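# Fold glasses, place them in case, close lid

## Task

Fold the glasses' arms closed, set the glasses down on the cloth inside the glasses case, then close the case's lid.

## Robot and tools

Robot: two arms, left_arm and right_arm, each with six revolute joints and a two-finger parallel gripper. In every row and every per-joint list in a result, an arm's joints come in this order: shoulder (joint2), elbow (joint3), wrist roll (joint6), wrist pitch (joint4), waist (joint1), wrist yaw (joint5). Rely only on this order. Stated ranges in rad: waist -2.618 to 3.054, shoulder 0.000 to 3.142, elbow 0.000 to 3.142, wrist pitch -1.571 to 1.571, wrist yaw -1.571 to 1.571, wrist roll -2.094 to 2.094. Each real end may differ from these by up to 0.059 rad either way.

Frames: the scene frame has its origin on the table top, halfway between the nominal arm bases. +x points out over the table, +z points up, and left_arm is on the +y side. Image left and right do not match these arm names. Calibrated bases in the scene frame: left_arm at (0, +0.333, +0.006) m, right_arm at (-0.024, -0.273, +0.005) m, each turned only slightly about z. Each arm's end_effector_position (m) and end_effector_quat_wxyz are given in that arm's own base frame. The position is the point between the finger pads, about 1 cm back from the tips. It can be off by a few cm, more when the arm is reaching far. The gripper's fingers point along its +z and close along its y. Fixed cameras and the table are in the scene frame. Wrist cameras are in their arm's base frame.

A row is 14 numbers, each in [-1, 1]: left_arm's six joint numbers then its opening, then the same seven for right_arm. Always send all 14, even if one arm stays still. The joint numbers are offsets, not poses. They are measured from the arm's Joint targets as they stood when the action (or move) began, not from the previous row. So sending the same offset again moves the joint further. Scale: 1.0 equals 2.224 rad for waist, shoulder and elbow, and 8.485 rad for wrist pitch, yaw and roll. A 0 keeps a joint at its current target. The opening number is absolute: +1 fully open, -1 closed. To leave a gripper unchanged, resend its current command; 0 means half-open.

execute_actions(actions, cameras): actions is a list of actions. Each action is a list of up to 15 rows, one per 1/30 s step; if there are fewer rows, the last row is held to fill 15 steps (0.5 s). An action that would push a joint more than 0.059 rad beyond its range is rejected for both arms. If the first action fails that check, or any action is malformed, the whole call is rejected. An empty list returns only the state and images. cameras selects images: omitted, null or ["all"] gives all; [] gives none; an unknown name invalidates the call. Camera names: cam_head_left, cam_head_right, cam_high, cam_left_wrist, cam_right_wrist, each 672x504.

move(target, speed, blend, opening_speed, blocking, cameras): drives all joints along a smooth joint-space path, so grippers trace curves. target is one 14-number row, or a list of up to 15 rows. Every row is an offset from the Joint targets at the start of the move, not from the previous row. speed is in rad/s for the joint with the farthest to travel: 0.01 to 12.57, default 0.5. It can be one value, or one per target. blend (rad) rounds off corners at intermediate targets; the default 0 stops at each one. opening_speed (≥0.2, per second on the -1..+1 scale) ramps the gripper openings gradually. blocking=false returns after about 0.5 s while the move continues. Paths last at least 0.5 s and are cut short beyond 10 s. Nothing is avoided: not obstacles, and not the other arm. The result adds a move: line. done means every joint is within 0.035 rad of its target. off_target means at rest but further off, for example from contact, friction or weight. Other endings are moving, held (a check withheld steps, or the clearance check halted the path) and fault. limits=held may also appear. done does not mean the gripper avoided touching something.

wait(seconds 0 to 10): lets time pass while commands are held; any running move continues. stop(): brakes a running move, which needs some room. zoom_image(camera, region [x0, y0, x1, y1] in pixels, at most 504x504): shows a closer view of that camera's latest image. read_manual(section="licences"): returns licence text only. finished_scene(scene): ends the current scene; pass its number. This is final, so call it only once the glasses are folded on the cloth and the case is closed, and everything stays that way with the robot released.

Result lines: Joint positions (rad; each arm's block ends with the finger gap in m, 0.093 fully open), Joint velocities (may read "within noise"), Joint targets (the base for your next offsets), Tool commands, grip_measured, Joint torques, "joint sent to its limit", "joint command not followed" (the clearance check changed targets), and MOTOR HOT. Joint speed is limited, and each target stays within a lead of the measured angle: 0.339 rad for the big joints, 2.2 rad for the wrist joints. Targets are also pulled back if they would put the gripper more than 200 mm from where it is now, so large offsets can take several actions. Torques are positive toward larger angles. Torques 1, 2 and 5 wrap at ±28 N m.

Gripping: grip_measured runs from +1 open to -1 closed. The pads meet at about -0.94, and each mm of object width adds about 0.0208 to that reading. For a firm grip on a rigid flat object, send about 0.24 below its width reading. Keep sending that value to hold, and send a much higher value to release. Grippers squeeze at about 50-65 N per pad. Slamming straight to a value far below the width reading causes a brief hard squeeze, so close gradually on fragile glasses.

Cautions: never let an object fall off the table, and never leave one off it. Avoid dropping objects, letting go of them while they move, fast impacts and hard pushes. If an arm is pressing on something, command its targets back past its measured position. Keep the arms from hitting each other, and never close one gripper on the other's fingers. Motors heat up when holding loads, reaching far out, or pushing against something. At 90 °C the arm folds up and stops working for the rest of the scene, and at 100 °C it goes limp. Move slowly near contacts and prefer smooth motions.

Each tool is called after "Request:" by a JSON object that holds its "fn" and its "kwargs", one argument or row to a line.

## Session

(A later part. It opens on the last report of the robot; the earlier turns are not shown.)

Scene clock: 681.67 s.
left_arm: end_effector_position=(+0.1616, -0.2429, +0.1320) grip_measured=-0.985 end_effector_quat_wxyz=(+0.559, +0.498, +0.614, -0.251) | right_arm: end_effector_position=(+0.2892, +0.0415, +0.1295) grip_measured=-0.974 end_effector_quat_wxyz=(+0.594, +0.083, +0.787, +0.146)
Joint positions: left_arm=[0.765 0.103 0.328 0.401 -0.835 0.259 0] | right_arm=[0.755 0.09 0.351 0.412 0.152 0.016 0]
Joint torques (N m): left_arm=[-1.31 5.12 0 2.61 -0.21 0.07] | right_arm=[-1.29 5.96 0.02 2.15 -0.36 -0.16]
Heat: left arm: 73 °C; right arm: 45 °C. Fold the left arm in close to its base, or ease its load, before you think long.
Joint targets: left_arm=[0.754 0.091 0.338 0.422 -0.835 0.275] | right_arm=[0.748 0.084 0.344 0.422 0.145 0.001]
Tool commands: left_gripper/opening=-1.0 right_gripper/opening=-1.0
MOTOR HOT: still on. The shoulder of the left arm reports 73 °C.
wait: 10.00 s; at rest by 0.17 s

Request:
{"fn": "wait", "kwargs": {
  "seconds": 5,
  "cameras": []
}}

Request:
{"fn": "move", "kwargs": {
  "target": [0,0,0,0,0,0,-1,0.643,0.8615,0.0015,-0.1381,0,0.0335,-1],
  "speed": 1.2,
  "cameras": []
}}

Request:
{"fn": "move", "kwargs": {
  "target": [
    [0,0,0,0,0,0,-1,0.1248,0.163,0,-0.0097,0,0,-1],
    [0,0,0,0,0,0,-1,0.1212,0.0454,0,0.0202,0,0,-1]
  ],
  "speed": [0.4,0.25],
  "cameras": ["cam_left_wrist","cam_head_left","cam_high","cam_head_right"]
}}

Request:
{"fn": "zoom_image", "kwargs": {
  "camera": "cam_head_right",
  "region": [240, 60, 420, 220]
}}

Request:
{"fn": "zoom_image", "kwargs": {
  "camera": "cam_head_left",
  "region": [300, 70, 460, 210]
}}

Scene clock: 725.87 s.
left_arm: end_effector_position=(+0.1615, -0.2429, +0.1320) grip_measured=-0.985 end_effector_quat_wxyz=(+0.559, +0.498, +0.614, -0.251) | right_arm: end_effector_position=(+0.2892, +0.0415, +0.1295) grip_measured=-0.974 end_effector_quat_wxyz=(+0.594, +0.083, +0.787, +0.146)
Joint positions: left_arm=[0.765 0.103 0.328 0.401 -0.835 0.26 0] | right_arm=[0.755 0.09 0.351 0.412 0.152 0.016 0]
Joint torques (N m): left_arm=[-1.29 5.11 0.01 2.62 -0.2 0.07] | right_arm=[-1.29 5.96 0.03 2.15 -0.39 -0.16]
Heat: left arm: 53 °C; right arm: 46 °C.
Joint targets: left_arm=[0.754 0.091 0.338 0.422 -0.835 0.275] | right_arm=[0.748 0.084 0.344 0.422 0.145 0.001]
Tool commands: left_gripper/opening=-1.0 right_gripper/opening=-1.0
MOTOR HOT: cleared for the motors of the left arm.
wait: 5.00 s; at rest from the start

Scene clock: 728.40 s.
left_arm: end_effector_position=(+0.1615, -0.2429, +0.1320) grip_measured=-0.985 end_effector_quat_wxyz=(+0.559, +0.498, +0.614, -0.251) | right_arm: end_effector_position=(+0.5604, +0.0404, +0.1512) grip_measured=-0.974 end_effector_quat_wxyz=(+0.329, +0.135, +0.933, -0.047)
Joint positions: left_arm=[0.765 0.103 0.328 0.401 -0.835 0.26 0] | right_arm=[2.17 1.972 0.351 -0.744 0.152 0.269 0]
Joint torques (N m): left_arm=[-1.29 5.09 0.01 2.63 -0.2 0.08] | right_arm=[-10.88 8.54 0.2 1.33 -0.38 0.27]
Heat: left arm: 52 °C; right arm: 46 °C.
Joint targets: left_arm=[0.754 0.091 0.338 0.422 -0.835 0.275] | right_arm=[2.178 2.001 0.357 -0.750 0.145 0.285]
move: done

Scene clock: 731.07 s.
left_arm: end_effector_position=(+0.1615, -0.2429, +0.1320) grip_measured=-0.985 end_effector_quat_wxyz=(+0.559, +0.498, +0.614, -0.251) | right_arm: end_effector_position=(+0.6161, +0.0486, +0.0726) grip_measured=-0.974 end_effector_quat_wxyz=(+0.339, +0.136, +0.930, -0.045)
Joint positions: left_arm=[0.765 0.103 0.328 0.401 -0.835 0.26 0] | right_arm=[2.442 2.112 0.351 -0.589 0.152 0.271 0]
Joint torques (N m): left_arm=[-1.32 5.11 0.01 2.61 -0.18 0.07] | right_arm=[-12.78 5.48 0.21 1.54 -0.39 0.24]
Heat: left arm: 51 °C; right arm: 45 °C.
Joint targets: left_arm=[0.754 0.091 0.338 0.422 -0.835 0.275] | right_arm=[2.448 2.102 0.357 -0.578 0.145 0.285]
move: done
cam_left_wrist: T_world_to_cam=[[-0.879515, -0.392415, -0.269191, 0.0828754], [-0.0709218, 0.667454, -0.741266, 0.312857], [0.470556, -0.632863, -0.614866, -0.0651294], [0, 0, 0, 1]] pos_world=[0.125726, -0.217514, 0.214174]
Images, in order (width x height): cam_head_left 672x504, cam_head_right 672x504, cam_high 672x504, cam_left_wrist 672x504.

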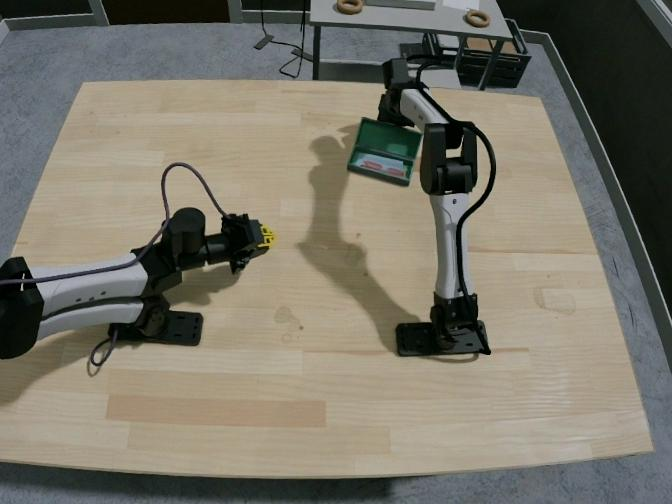

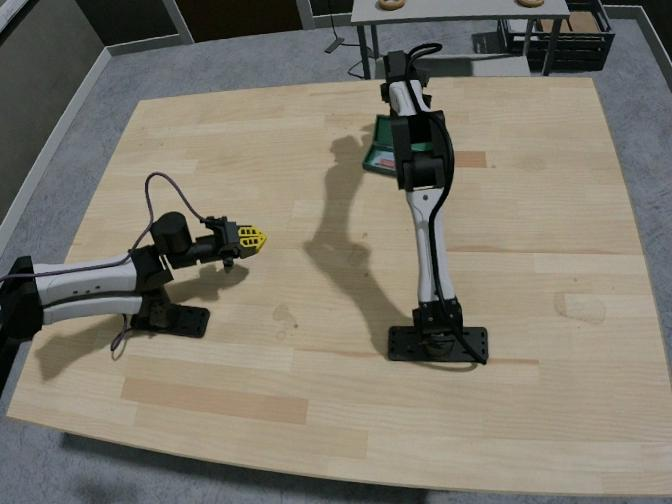

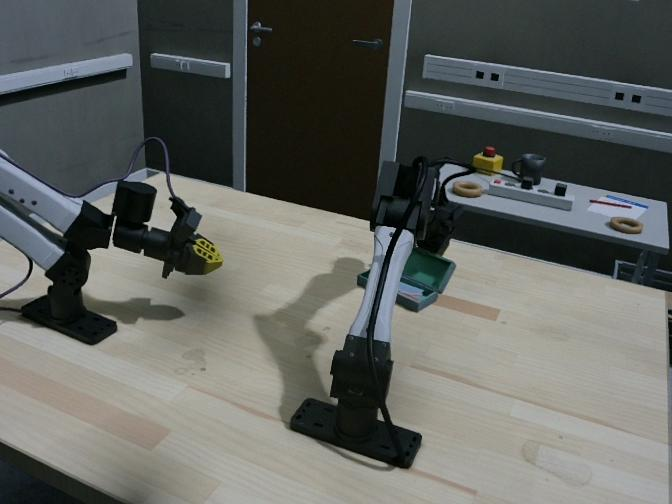

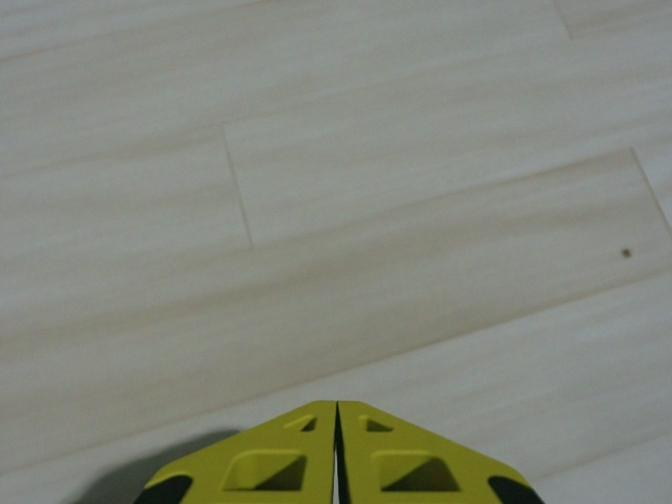

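Scaled by 2.800 (camera's finer frame: 960x720).

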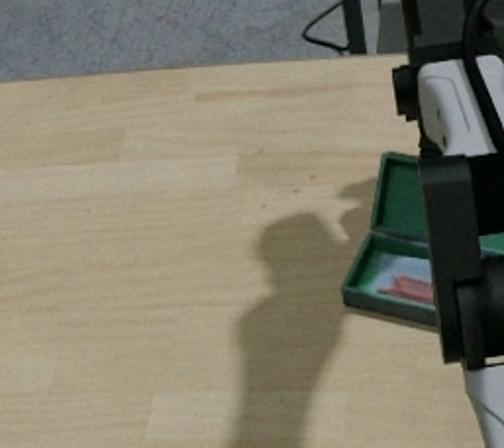

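Scaled by 3.150 (camera's finer frame: 960x720).

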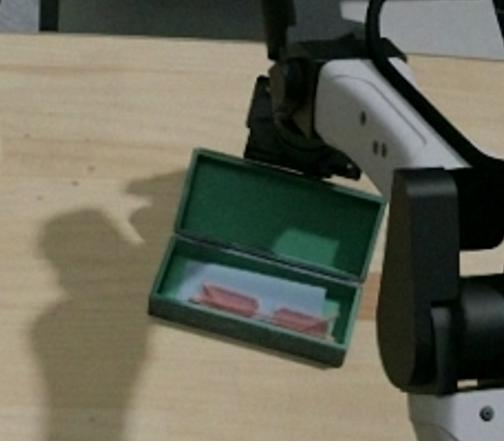

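Request:
{"fn": "move", "kwargs": {
  "target": [0.7203,0.83,-0.018,-0.1249,0,-0.02,-1,0,0,0,0,0,0,-1],
  "speed": 1.2,
  "cameras": []
}}

Request:
{"fn": "move", "kwargs": {
  "target": [0.1359,0.2239,0.0065,-0.0239,0.0285,0.0037,-1,0,0,0,0,0,0,-1],
  "speed": 0.4,
  "cameras": ["cam_head_left","cam_right_wrist"]
}}

Request:
{"fn": "zoom_image", "kwargs": {
  "camera": "cam_head_left",
  "region": [300, 70, 460, 210]
}}

Scene clock: 742.97 s.
left_arm: end_effector_position=(+0.3653, -0.4338, +0.0417) grip_measured=-0.985 end_effector_quat_wxyz=(+0.216, +0.490, +0.834, -0.133) | right_arm: end_effector_position=(+0.6163, +0.0486, +0.0727) grip_measured=-0.974 end_effector_quat_wxyz=(+0.339, +0.136, +0.930, -0.045)
Joint positions: left_arm=[2.34 1.902 0.196 -0.632 -0.835 0.121 0] | right_arm=[2.442 2.112 0.351 -0.588 0.152 0.271 0]
Joint torques (N m): left_arm=[-13.23 8.84 -0.17 1.5 -0.2 -0.17] | right_arm=[-12.78 5.48 0.2 1.54 -0.36 0.24]
Heat: left arm: 50 °C; right arm: 54 °C.
Joint targets: left_arm=[2.356 1.937 0.185 -0.637 -0.835 0.106] | right_arm=[2.448 2.102 0.357 -0.578 0.145 0.285]
move: done

Scene clock: 744.77 s.
left_arm: end_effector_position=(+0.4280, -0.4475, +0.0325) grip_measured=-0.985 end_effector_quat_wxyz=(+0.223, +0.478, +0.840, -0.123) | right_arm: end_effector_position=(+0.6163, +0.0486, +0.0727) grip_measured=-0.974 end_effector_quat_wxyz=(+0.339, +0.136, +0.930, -0.045)
Joint positions: left_arm=[2.632 2.398 0.229 -0.834 -0.775 0.121 0] | right_arm=[2.442 2.112 0.351 -0.588 0.152 0.271 0]
Joint torques (N m): left_arm=[-14.06 8.98 0.04 1.48 0.08 0.12] | right_arm=[-12.78 5.46 0.2 1.54 -0.38 0.24]
Heat: left arm: 50 °C; right arm: 55 °C.
Joint targets: left_arm=[2.659 2.435 0.240 -0.840 -0.771 0.137] | right_arm=[2.448 2.102 0.357 -0.578 0.145 0.285]
move: off_target (left_arm); left_arm: the elbow is farthest, 0.037 rad from its target
cam_right_wrist: T_world_to_cam=[[-0.280612, -0.959751, 0.0116231, 0.218034], [-0.930594, 0.269082, -0.248171, 0.61843], [0.235055, -0.0804562, -0.968646, 0.0082513], [0, 0, 0, 1]] pos_world=[0.634751, 0.0435135, 0.158935]

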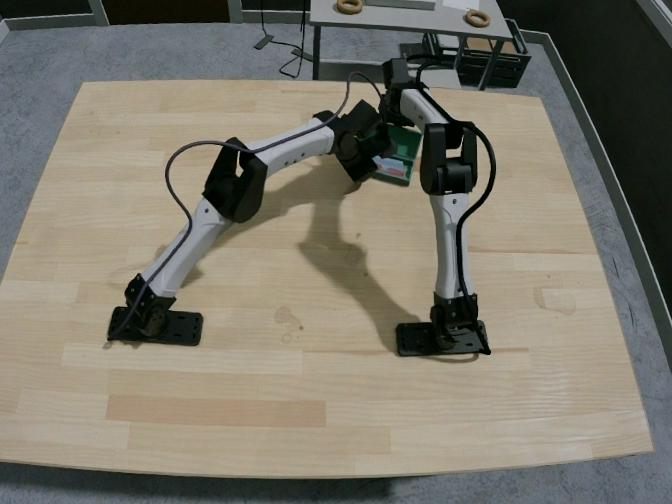

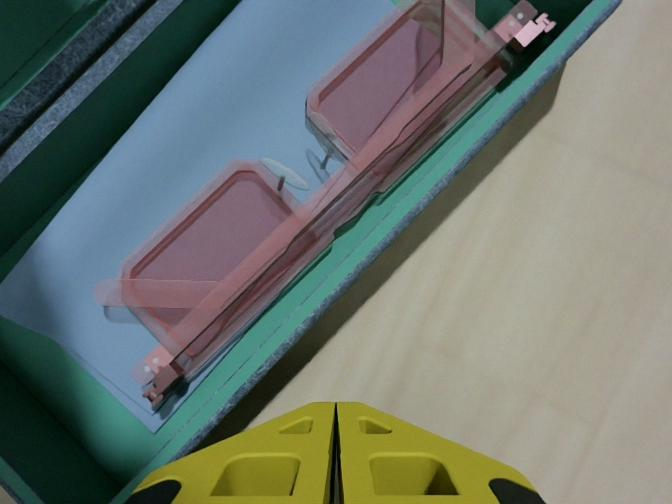

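Scaled by 3.150 (camera's finer frame: 960x720).

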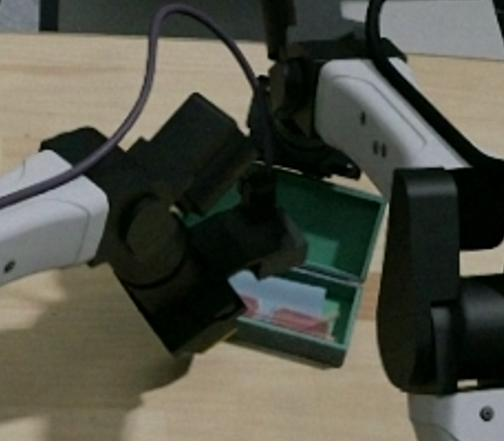

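Request:
{"fn": "move", "kwargs": {
  "target": [
    [0,0,0,0,0,0,-1,-0.0832,-0.0996,0.003,0.0069,0.0143,0.0022,-1],
    [0,0,0,0,0,0,-1,-0.1434,-0.18,0.0066,0.0111,0.0304,0.0047,-1]
  ],
  "speed": 0.12,
  "cameras": ["cam_head_left","cam_high","cam_right_wrist","cam_left_wrist"]
}}

Request:
{"fn": "zoom_image", "kwargs": {
  "camera": "cam_head_left",
  "region": [300, 70, 460, 210]
}}

Request:
{"fn": "zoom_image", "kwargs": {
  "camera": "cam_high",
  "region": [330, 180, 490, 320]
}}

Scene clock: 756.60 s.
left_arm: end_effector_position=(+0.4276, -0.4472, +0.0324) grip_measured=-0.985 end_effector_quat_wxyz=(+0.222, +0.479, +0.840, -0.123) | right_arm: end_effector_position=(+0.5584, +0.0589, +0.0943) grip_measured=-0.974 end_effector_quat_wxyz=(+0.348, +0.148, +0.924, -0.047)
Joint positions: left_arm=[2.632 2.398 0.23 -0.837 -0.775 0.121 0] | right_arm=[2.172 1.725 0.407 -0.468 0.198 0.316 0]
Joint torques (N m): left_arm=[-14.08 8.94 0.03 1.5 0.08 0.11] | right_arm=[-11.49 6.27 0.13 1.4 0.16 0.13]
Heat: left arm: 54 °C; right arm: 63 °C.
Joint targets: left_arm=[2.659 2.435 0.241 -0.840 -0.771 0.137] | right_arm=[2.172 1.726 0.406 -0.471 0.198 0.316]
move: held (right_arm; a check stopped the path), off_target (left_arm); limits=held; left_arm: the elbow is farthest, 0.037 rad from its target; right_arm: the shoulder is farthest, 0.043 rad from its target
joint command not followed: on one or more control steps a check withheld the commanded joint targets of the right arm, and it was not sent them on those steps.
cause: the commanded joint targets, or the way to them, would bring a part of the robot too close to another arm (this arm's wrist (the part past the wrist yaw) and the left arm's wrist (the part past the wrist pitch), along the way the arms are being sent, or toward where that arm still pushes).
cam_left_wrist: T_world_to_cam=[[-0.860495, -0.508331, -0.0338803, 0.142322], [-0.504879, 0.859769, -0.0767692, 0.644274], [0.0681534, -0.048954, -0.996473, 0.0646049], [0, 0, 0, 1]] pos_world=[0.443345, -0.478418, 0.118659]
cam_right_wrist: T_world_to_cam=[[-0.302759, -0.953055, 0.00475299, 0.223973], [-0.918674, 0.290502, -0.267668, 0.56106], [0.253722, -0.0854054, -0.963499, 0.0329526], [0, 0, 0, 1]] pos_world=[0.57488, 0.0532839, 0.180863]
Images, in order (width x height): cam_head_left 672x504, cam_high 672x504, cam_left_wrist 672x504, cam_right_wrist 672x504.

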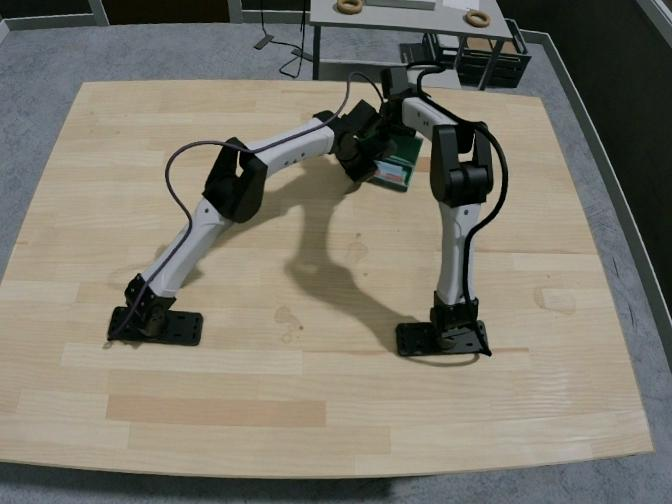

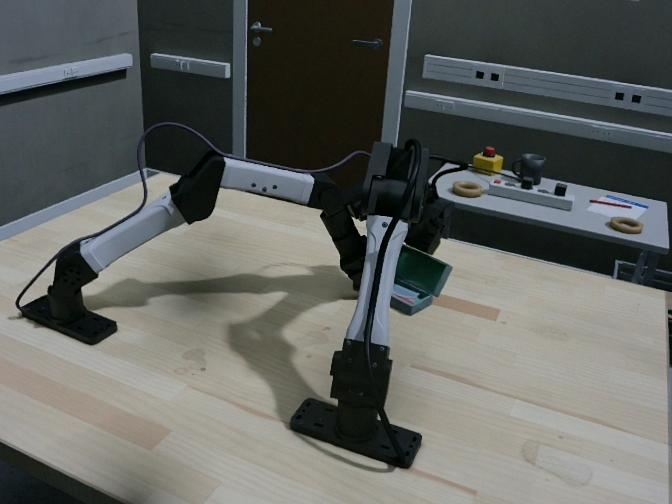

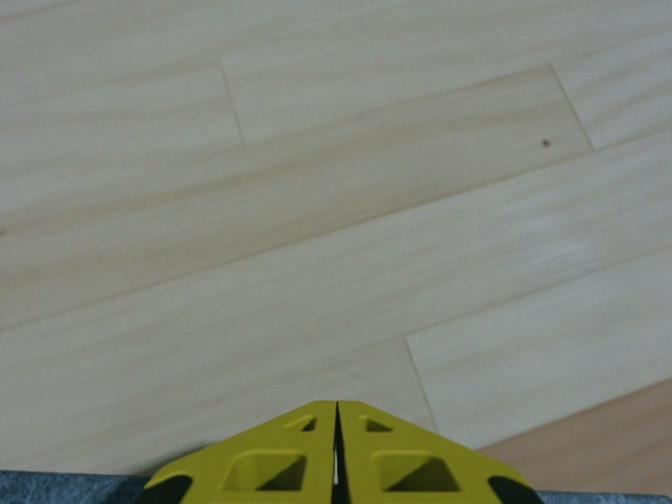

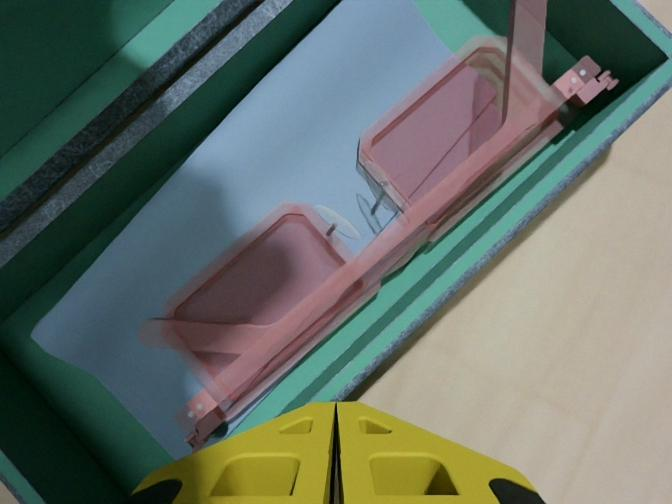

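Scaled by 3.150 (camera's finer frame: 960x720).

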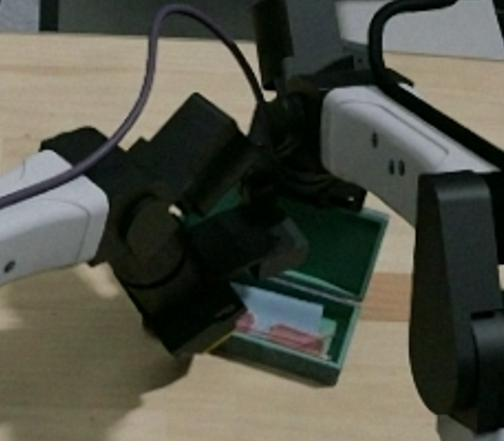

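Scaled by 3.150 (camera's finer frame: 960x720).

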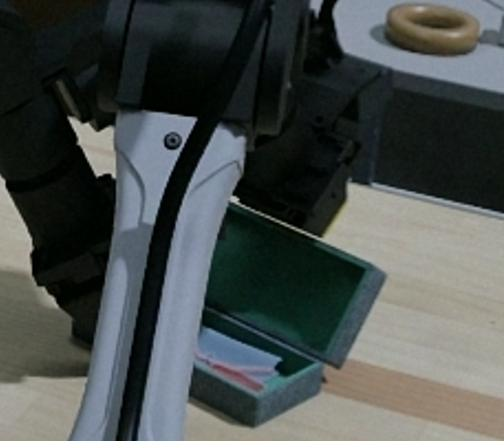

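Request:
{"fn": "move", "kwargs": {
  "target": [
    [-0.1362,-0.2239,-0.0066,0.0238,-0.0288,-0.0037,-1,0,0,0,0,0,0,-1],
    [-0.1553,-0.4013,-0.0077,0.1188,0.0109,0.0127,-1,0,0,0,0,0,0,-1]
  ],
  "speed": 0.4,
  "cameras": ["cam_head_left","cam_right_wrist","cam_left_wrist"]
}}

Request:
{"fn": "zoom_image", "kwargs": {
  "camera": "cam_head_left",
  "region": [300, 70, 460, 210]
}}

Scene clock: 792.37 s.
left_arm: end_effector_position=(+0.4171, -0.4442, +0.0140) grip_measured=-0.985 end_effector_quat_wxyz=(+0.387, +0.449, +0.774, -0.221) | right_arm: end_effector_position=(+0.5584, +0.0589, +0.0943) grip_measured=-0.974 end_effector_quat_wxyz=(+0.348, +0.148, +0.924, -0.047)
Joint positions: left_arm=[2.369 1.556 0.186 0.146 -0.753 0.232 0] | right_arm=[2.172 1.725 0.407 -0.468 0.198 0.316 0]
Joint torques (N m): left_arm=[-20.22 4.49 -0.19 2.37 0.27 0.11] | right_arm=[-11.47 6.24 0.13 1.41 0.17 0.13]
Heat: left arm: 63 °C; right arm: 66 °C.
Joint targets: left_arm=[2.314 1.543 0.175 0.168 -0.747 0.245] | right_arm=[2.172 1.726 0.406 -0.471 0.198 0.316]
move: off_target (left_arm); left_arm: the shoulder is farthest, 0.056 rad from its target
cam_left_wrist: T_world_to_cam=[[-0.862535, -0.504971, -0.0322177, 0.136464], [-0.433096, 0.769692, -0.469043, 0.570527], [0.261651, -0.390612, -0.882588, -0.186857], [0, 0, 0, 1]] pos_world=[0.413689, -0.443209, 0.10708]
cam_right_wrist: T_world_to_cam=[[-0.302759, -0.953055, 0.00475299, 0.223973], [-0.918674, 0.290502, -0.267668, 0.56106], [0.253722, -0.0854054, -0.963499, 0.0329526], [0, 0, 0, 1]] pos_world=[0.57488, 0.0532839, 0.180863]
Images, in order (width x height): cam_head_left 672x504, cam_left_wrist 672x504, cam_right_wrist 672x504.

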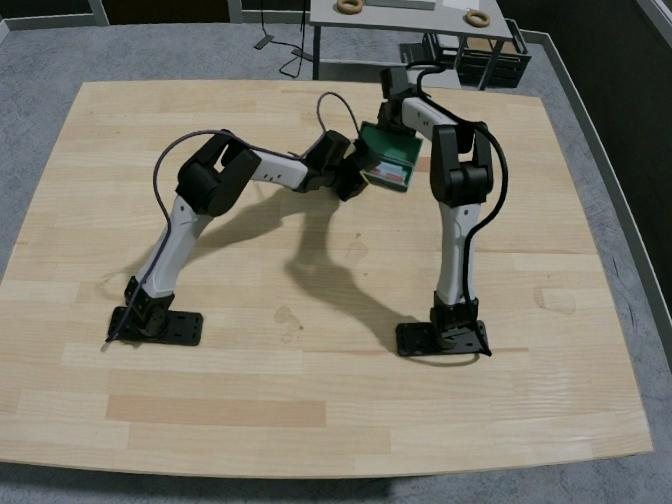

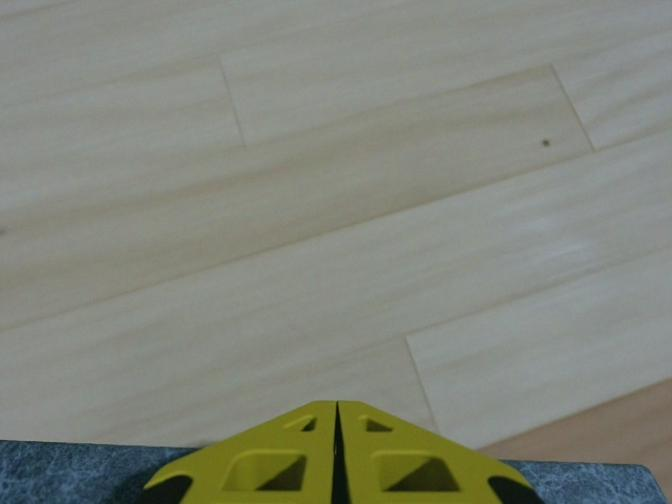

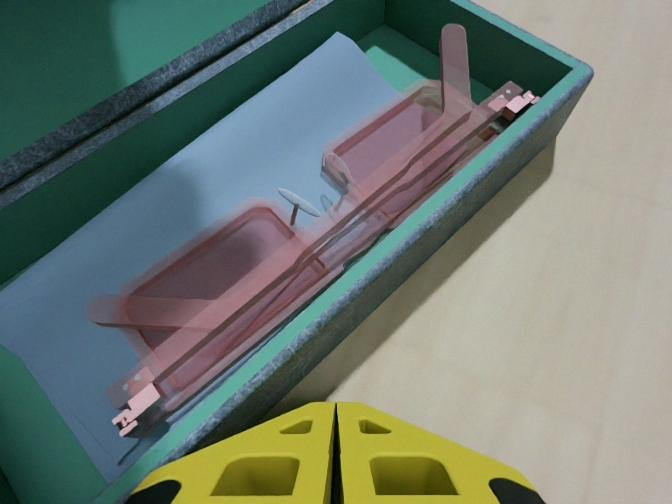

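Scaled by 3.150 (camera's finer frame: 960x720).

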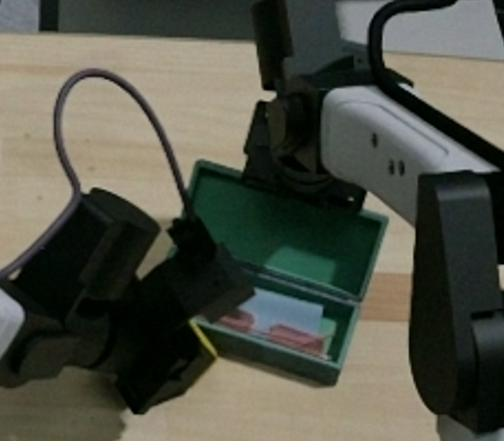

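Request:
{"fn": "move", "kwargs": {
  "target": [0,0,0,0,0,0,-1,-0.0652,-0.0719,0.0044,0.0014,0.022,0.0034,-1],
  "speed": 0.12,
  "cameras": ["cam_head_left","cam_high","cam_right_wrist","cam_left_wrist"]
}}

Request:
{"fn": "zoom_image", "kwargs": {
  "camera": "cam_head_left",
  "region": [300, 70, 460, 210]
}}

Request:
{"fn": "zoom_image", "kwargs": {
  "camera": "cam_high",
  "region": [330, 180, 490, 320]
}}

Scene clock: 799.37 s.
left_arm: end_effector_position=(+0.4171, -0.4443, +0.0142) grip_measured=-0.985 end_effector_quat_wxyz=(+0.388, +0.449, +0.774, -0.222) | right_arm: end_effector_position=(+0.5316, +0.0682, +0.1066) grip_measured=-0.974 end_effector_quat_wxyz=(+0.359, +0.150, +0.920, -0.046)
Joint positions: left_arm=[2.369 1.556 0.186 0.147 -0.753 0.233 0] | right_arm=[2.056 1.584 0.437 -0.429 0.234 0.344 0]
Joint torques (N m): left_arm=[-20.26 4.46 -0.18 2.37 0.28 0.11] | right_arm=[-13.03 4.72 0.21 1.15 1.29 0.15]
Heat: left arm: 66 °C; right arm: 67 °C.
Joint targets: left_arm=[2.314 1.543 0.175 0.168 -0.747 0.245] | right_arm=[2.027 1.566 0.444 -0.459 0.247 0.345]
move: off_target (left_arm); left_arm: the shoulder is farthest, 0.055 rad from its target
cam_left_wrist: T_world_to_cam=[[-0.862575, -0.504922, -0.0319047, 0.136559], [-0.432967, 0.769334, -0.469751, 0.570479], [0.261733, -0.391382, -0.882222, -0.187208], [0, 0, 0, 1]] pos_world=[0.413789, -0.443207, 0.107181]
cam_right_wrist: T_world_to_cam=[[-0.30743, -0.951568, -0.00236982, 0.227777], [-0.910864, 0.294999, -0.288621, 0.534777], [0.275342, -0.0865723, -0.95744, 0.0403237], [0, 0, 0, 1]] pos_world=[0.546032, 0.0624774, 0.193495]
Images, in order (width x height): cam_head_left 672x504, cam_high 672x504, cam_left_wrist 672x504, cam_right_wrist 672x504.

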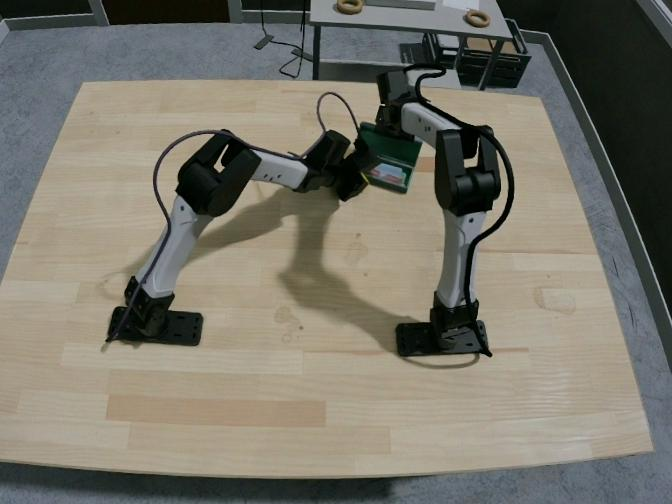

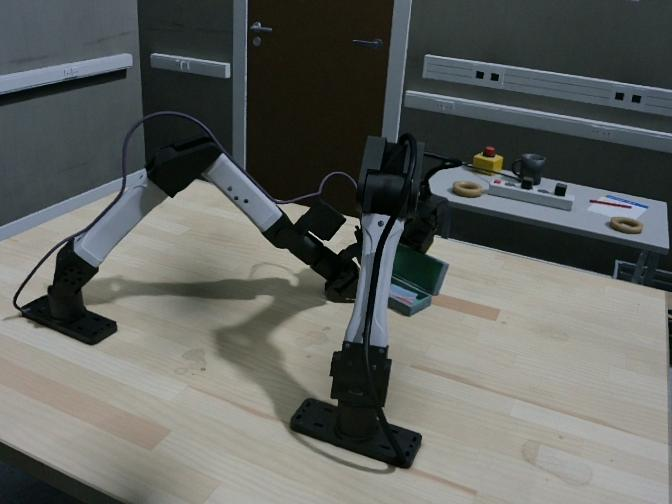

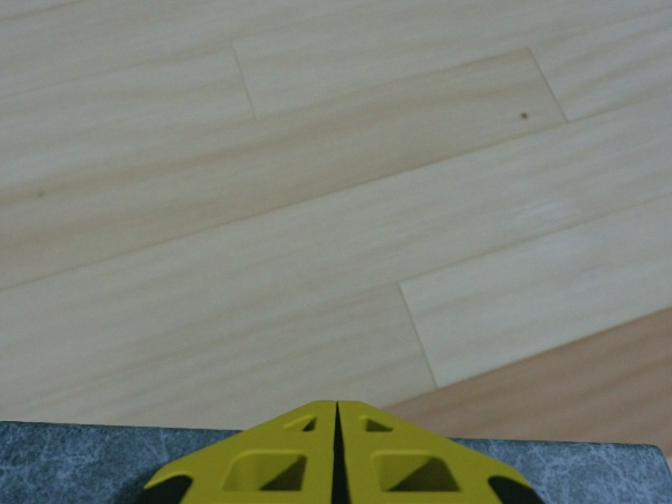

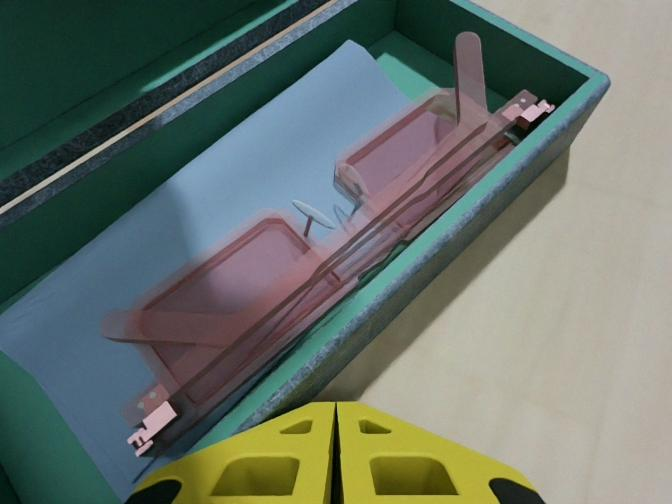

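Scaled by 3.150 (camera's finer frame: 960x720).

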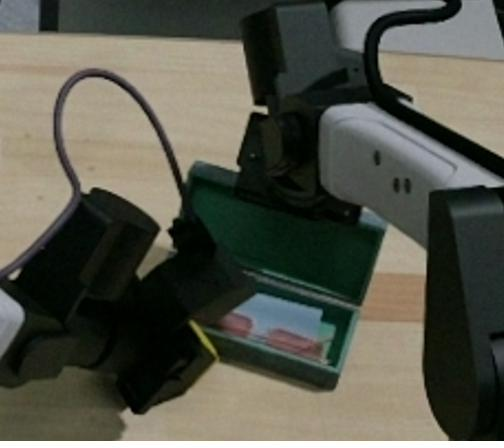

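Scaled by 3.150 (camera's finer frame: 960x720).

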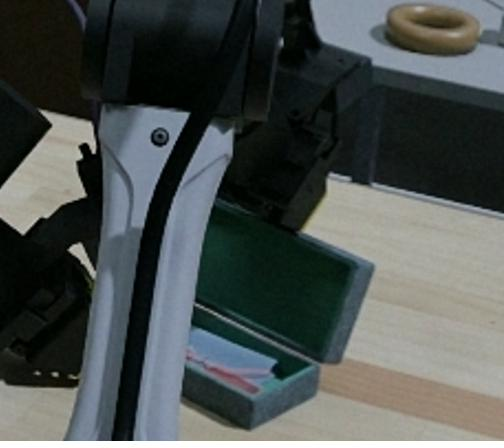

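Request:
{"fn": "move", "kwargs": {
  "target": [0,0,0,0,0,0,-1,-0.045,-0.0742,0.0046,0.0059,0.0207,0.0032,-1],
  "speed": 0.12,
  "cameras": ["cam_head_left","cam_high","cam_right_wrist","cam_left_wrist"]
}}

Request:
{"fn": "zoom_image", "kwargs": {
  "camera": "cam_head_left",
  "region": [300, 70, 460, 210]
}}

Request:
{"fn": "zoom_image", "kwargs": {
  "camera": "cam_high",
  "region": [330, 180, 490, 320]
}}

Scene clock: 808.07 s.
left_arm: end_effector_position=(+0.4171, -0.4443, +0.0142) grip_measured=-0.985 end_effector_quat_wxyz=(+0.388, +0.449, +0.774, -0.222) | right_arm: end_effector_position=(+0.5047, +0.0784, +0.1171) grip_measured=-0.974 end_effector_quat_wxyz=(+0.381, +0.156, +0.910, -0.043)
Joint positions: left_arm=[2.369 1.556 0.186 0.147 -0.753 0.233 0] | right_arm=[1.939 1.428 0.475 -0.357 0.279 0.387 0]
Joint torques (N m): left_arm=[-20.23 4.48 -0.19 2.35 0.25 0.1] | right_arm=[-10.7 3.99 0.24 0.97 1.39 0.01]
Heat: left arm: 69 °C; right arm: 68 °C.
Joint targets: left_arm=[2.314 1.543 0.175 0.168 -0.747 0.245] | right_arm=[1.927 1.401 0.483 -0.409 0.293 0.372]
move: off_target (left_arm, right_arm); left_arm: the shoulder is farthest, 0.055 rad from its target; right_arm: the wrist pitch is farthest, 0.052 rad from its target
cam_left_wrist: T_world_to_cam=[[-0.862575, -0.504922, -0.0319047, 0.136559], [-0.432967, 0.769334, -0.469751, 0.570479], [0.261733, -0.391382, -0.882222, -0.187208], [0, 0, 0, 1]] pos_world=[0.413789, -0.443207, 0.107181]
cam_right_wrist: T_world_to_cam=[[-0.315567, -0.948701, -0.0195834, 0.235257], [-0.89296, 0.303881, -0.332083, 0.505734], [0.320998, -0.0873073, -0.943047, 0.0339464], [0, 0, 0, 1]] pos_world=[0.514943, 0.072469, 0.204566]
Images, in order (width x height): cam_head_left 672x504, cam_high 672x504, cam_left_wrist 672x504, cam_right_wrist 672x504.

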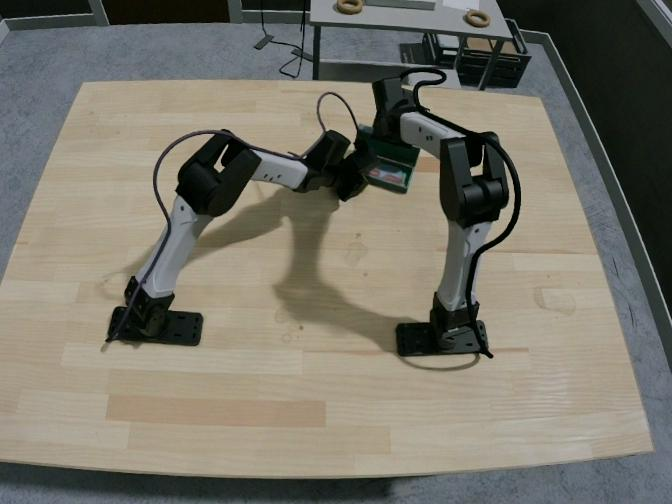

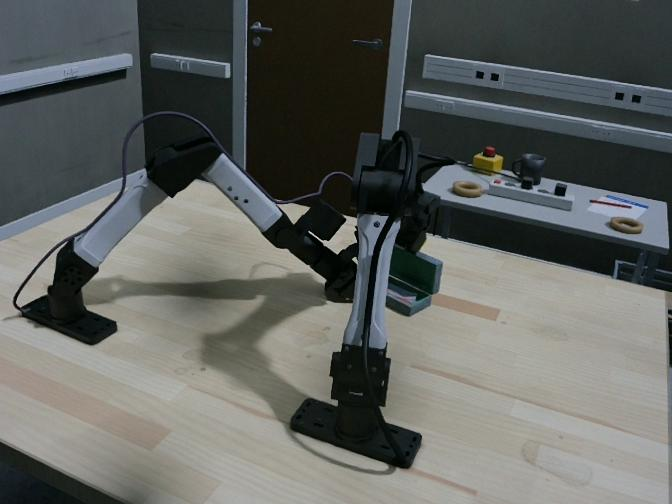

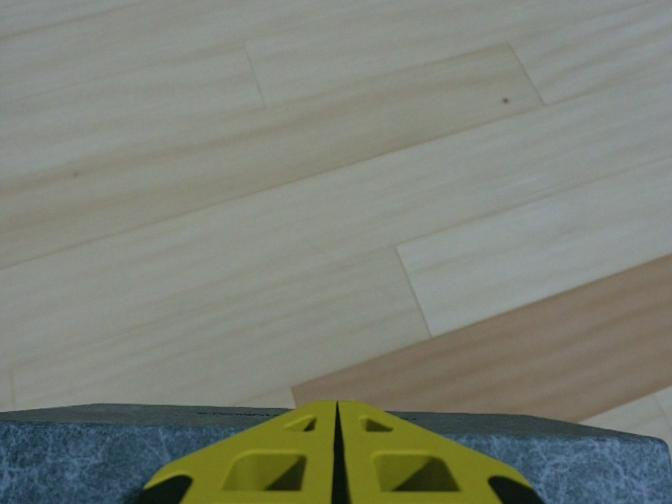

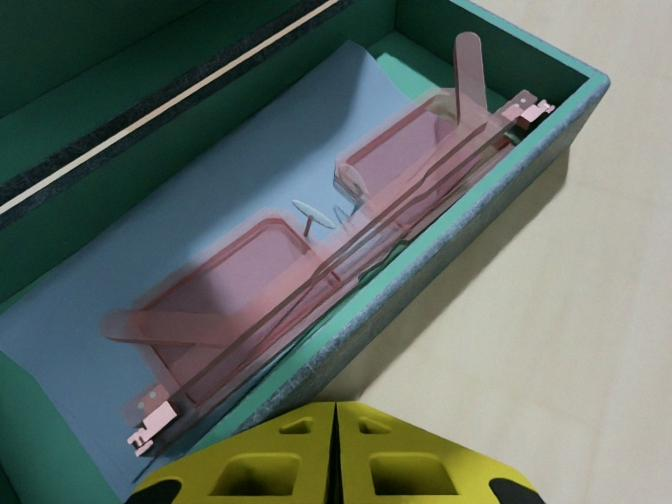

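Scaled by 3.150 (camera's finer frame: 960x720).

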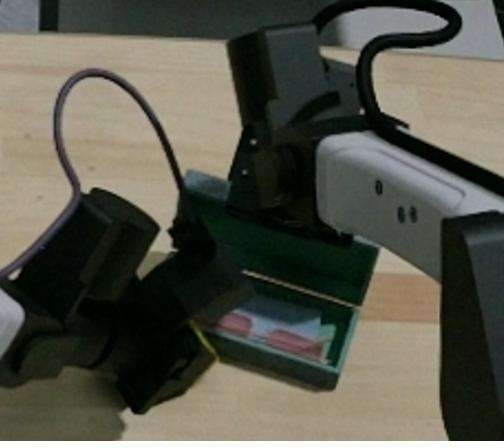

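Scaled by 3.150 (camera's finer frame: 960x720).

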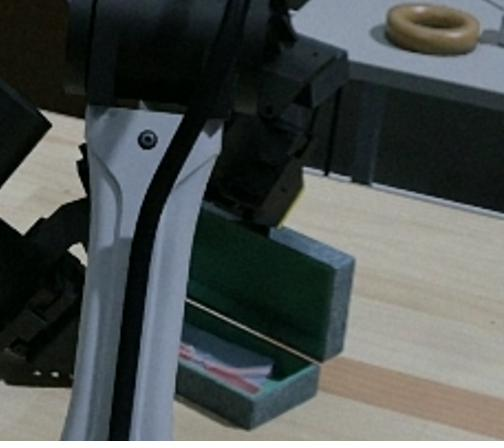

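Request:
{"fn": "move", "kwargs": {
  "target": [0,0,0,0,0,0,-1,-0.0414,-0.0645,0.0056,0.0039,0.0238,0.0034,-1],
  "speed": 0.12,
  "cameras": ["cam_head_left","cam_high","cam_right_wrist","cam_left_wrist"]
}}

Request:
{"fn": "zoom_image", "kwargs": {
  "camera": "cam_head_left",
  "region": [300, 70, 460, 210]
}}

Request:
{"fn": "zoom_image", "kwargs": {
  "camera": "cam_high",
  "region": [330, 180, 490, 320]
}}

Scene clock: 821.73 s.
left_arm: end_effector_position=(+0.4171, -0.4443, +0.0142) grip_measured=-0.985 end_effector_quat_wxyz=(+0.388, +0.449, +0.774, -0.222) | right_arm: end_effector_position=(+0.4707, +0.0912, +0.1167) grip_measured=-0.974 end_effector_quat_wxyz=(+0.384, +0.157, +0.909, -0.041)
Joint positions: left_arm=[2.369 1.556 0.186 0.147 -0.753 0.233 0] | right_arm=[1.834 1.286 0.523 -0.33 0.336 0.423 0]
Joint torques (N m): left_arm=[-20.22 4.48 -0.18 2.37 0.25 0.1] | right_arm=[-8.81 3.81 0.21 1.01 1.02 -0.02]
Heat: left arm: 73 °C; right arm: 67 °C.
Joint targets: left_arm=[2.314 1.543 0.175 0.168 -0.747 0.245] | right_arm=[1.835 1.258 0.530 -0.375 0.346 0.401]
move: off_target (left_arm, right_arm); left_arm: the shoulder is farthest, 0.055 rad from its target; right_arm: the wrist pitch is farthest, 0.046 rad from its target
cam_left_wrist: T_world_to_cam=[[-0.862575, -0.504922, -0.0319047, 0.136559], [-0.432967, 0.769334, -0.469751, 0.570479], [0.261733, -0.391382, -0.882222, -0.187208], [0, 0, 0, 1]] pos_world=[0.413789, -0.443207, 0.107181]
cam_right_wrist: T_world_to_cam=[[-0.314869, -0.948814, -0.0246879, 0.236953], [-0.890719, 0.304374, -0.337603, 0.470757], [0.327837, -0.0843106, -0.940965, 0.0419728], [0, 0, 0, 1]] pos_world=[0.480161, 0.0850771, 0.204274]
Images, in order (width x height): cam_head_left 672x504, cam_high 672x504, cam_left_wrist 672x504, cam_right_wrist 672x504.

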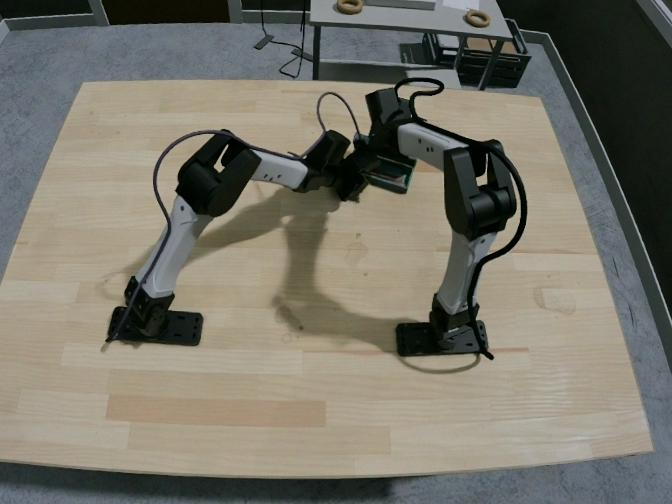

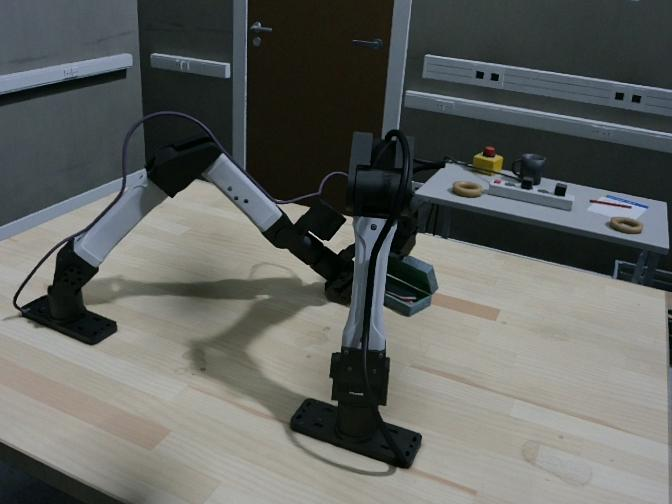

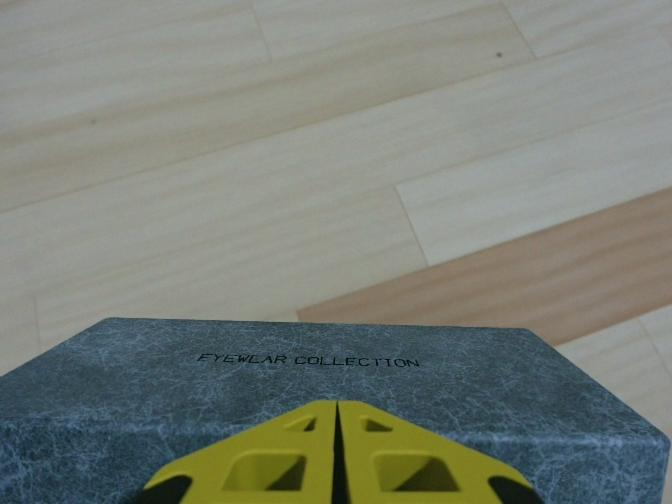

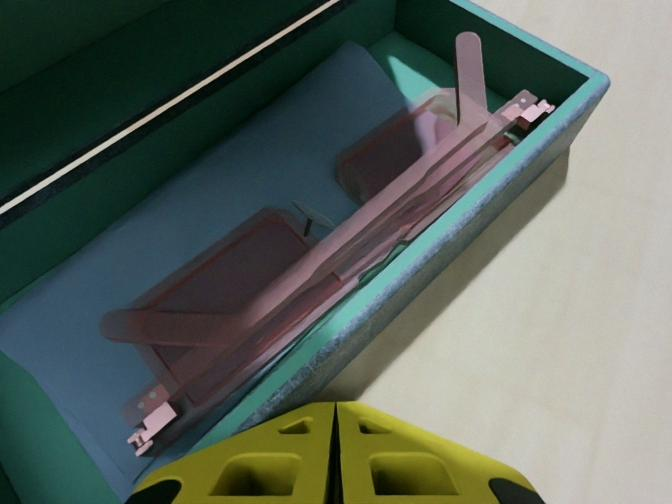

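Scaled by 3.150 (camera's finer frame: 960x720).

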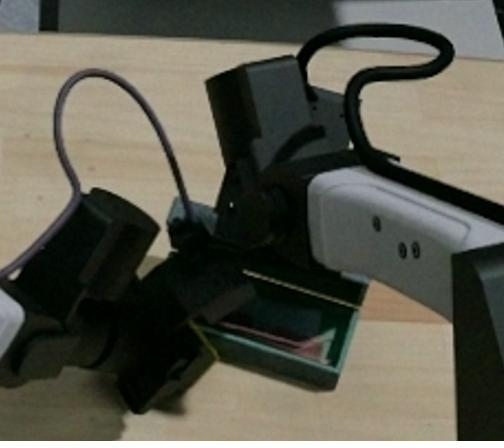

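Scaled by 3.150 (camera's finer frame: 960x720).

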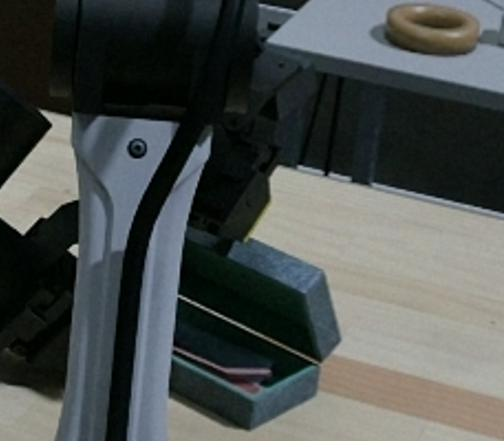

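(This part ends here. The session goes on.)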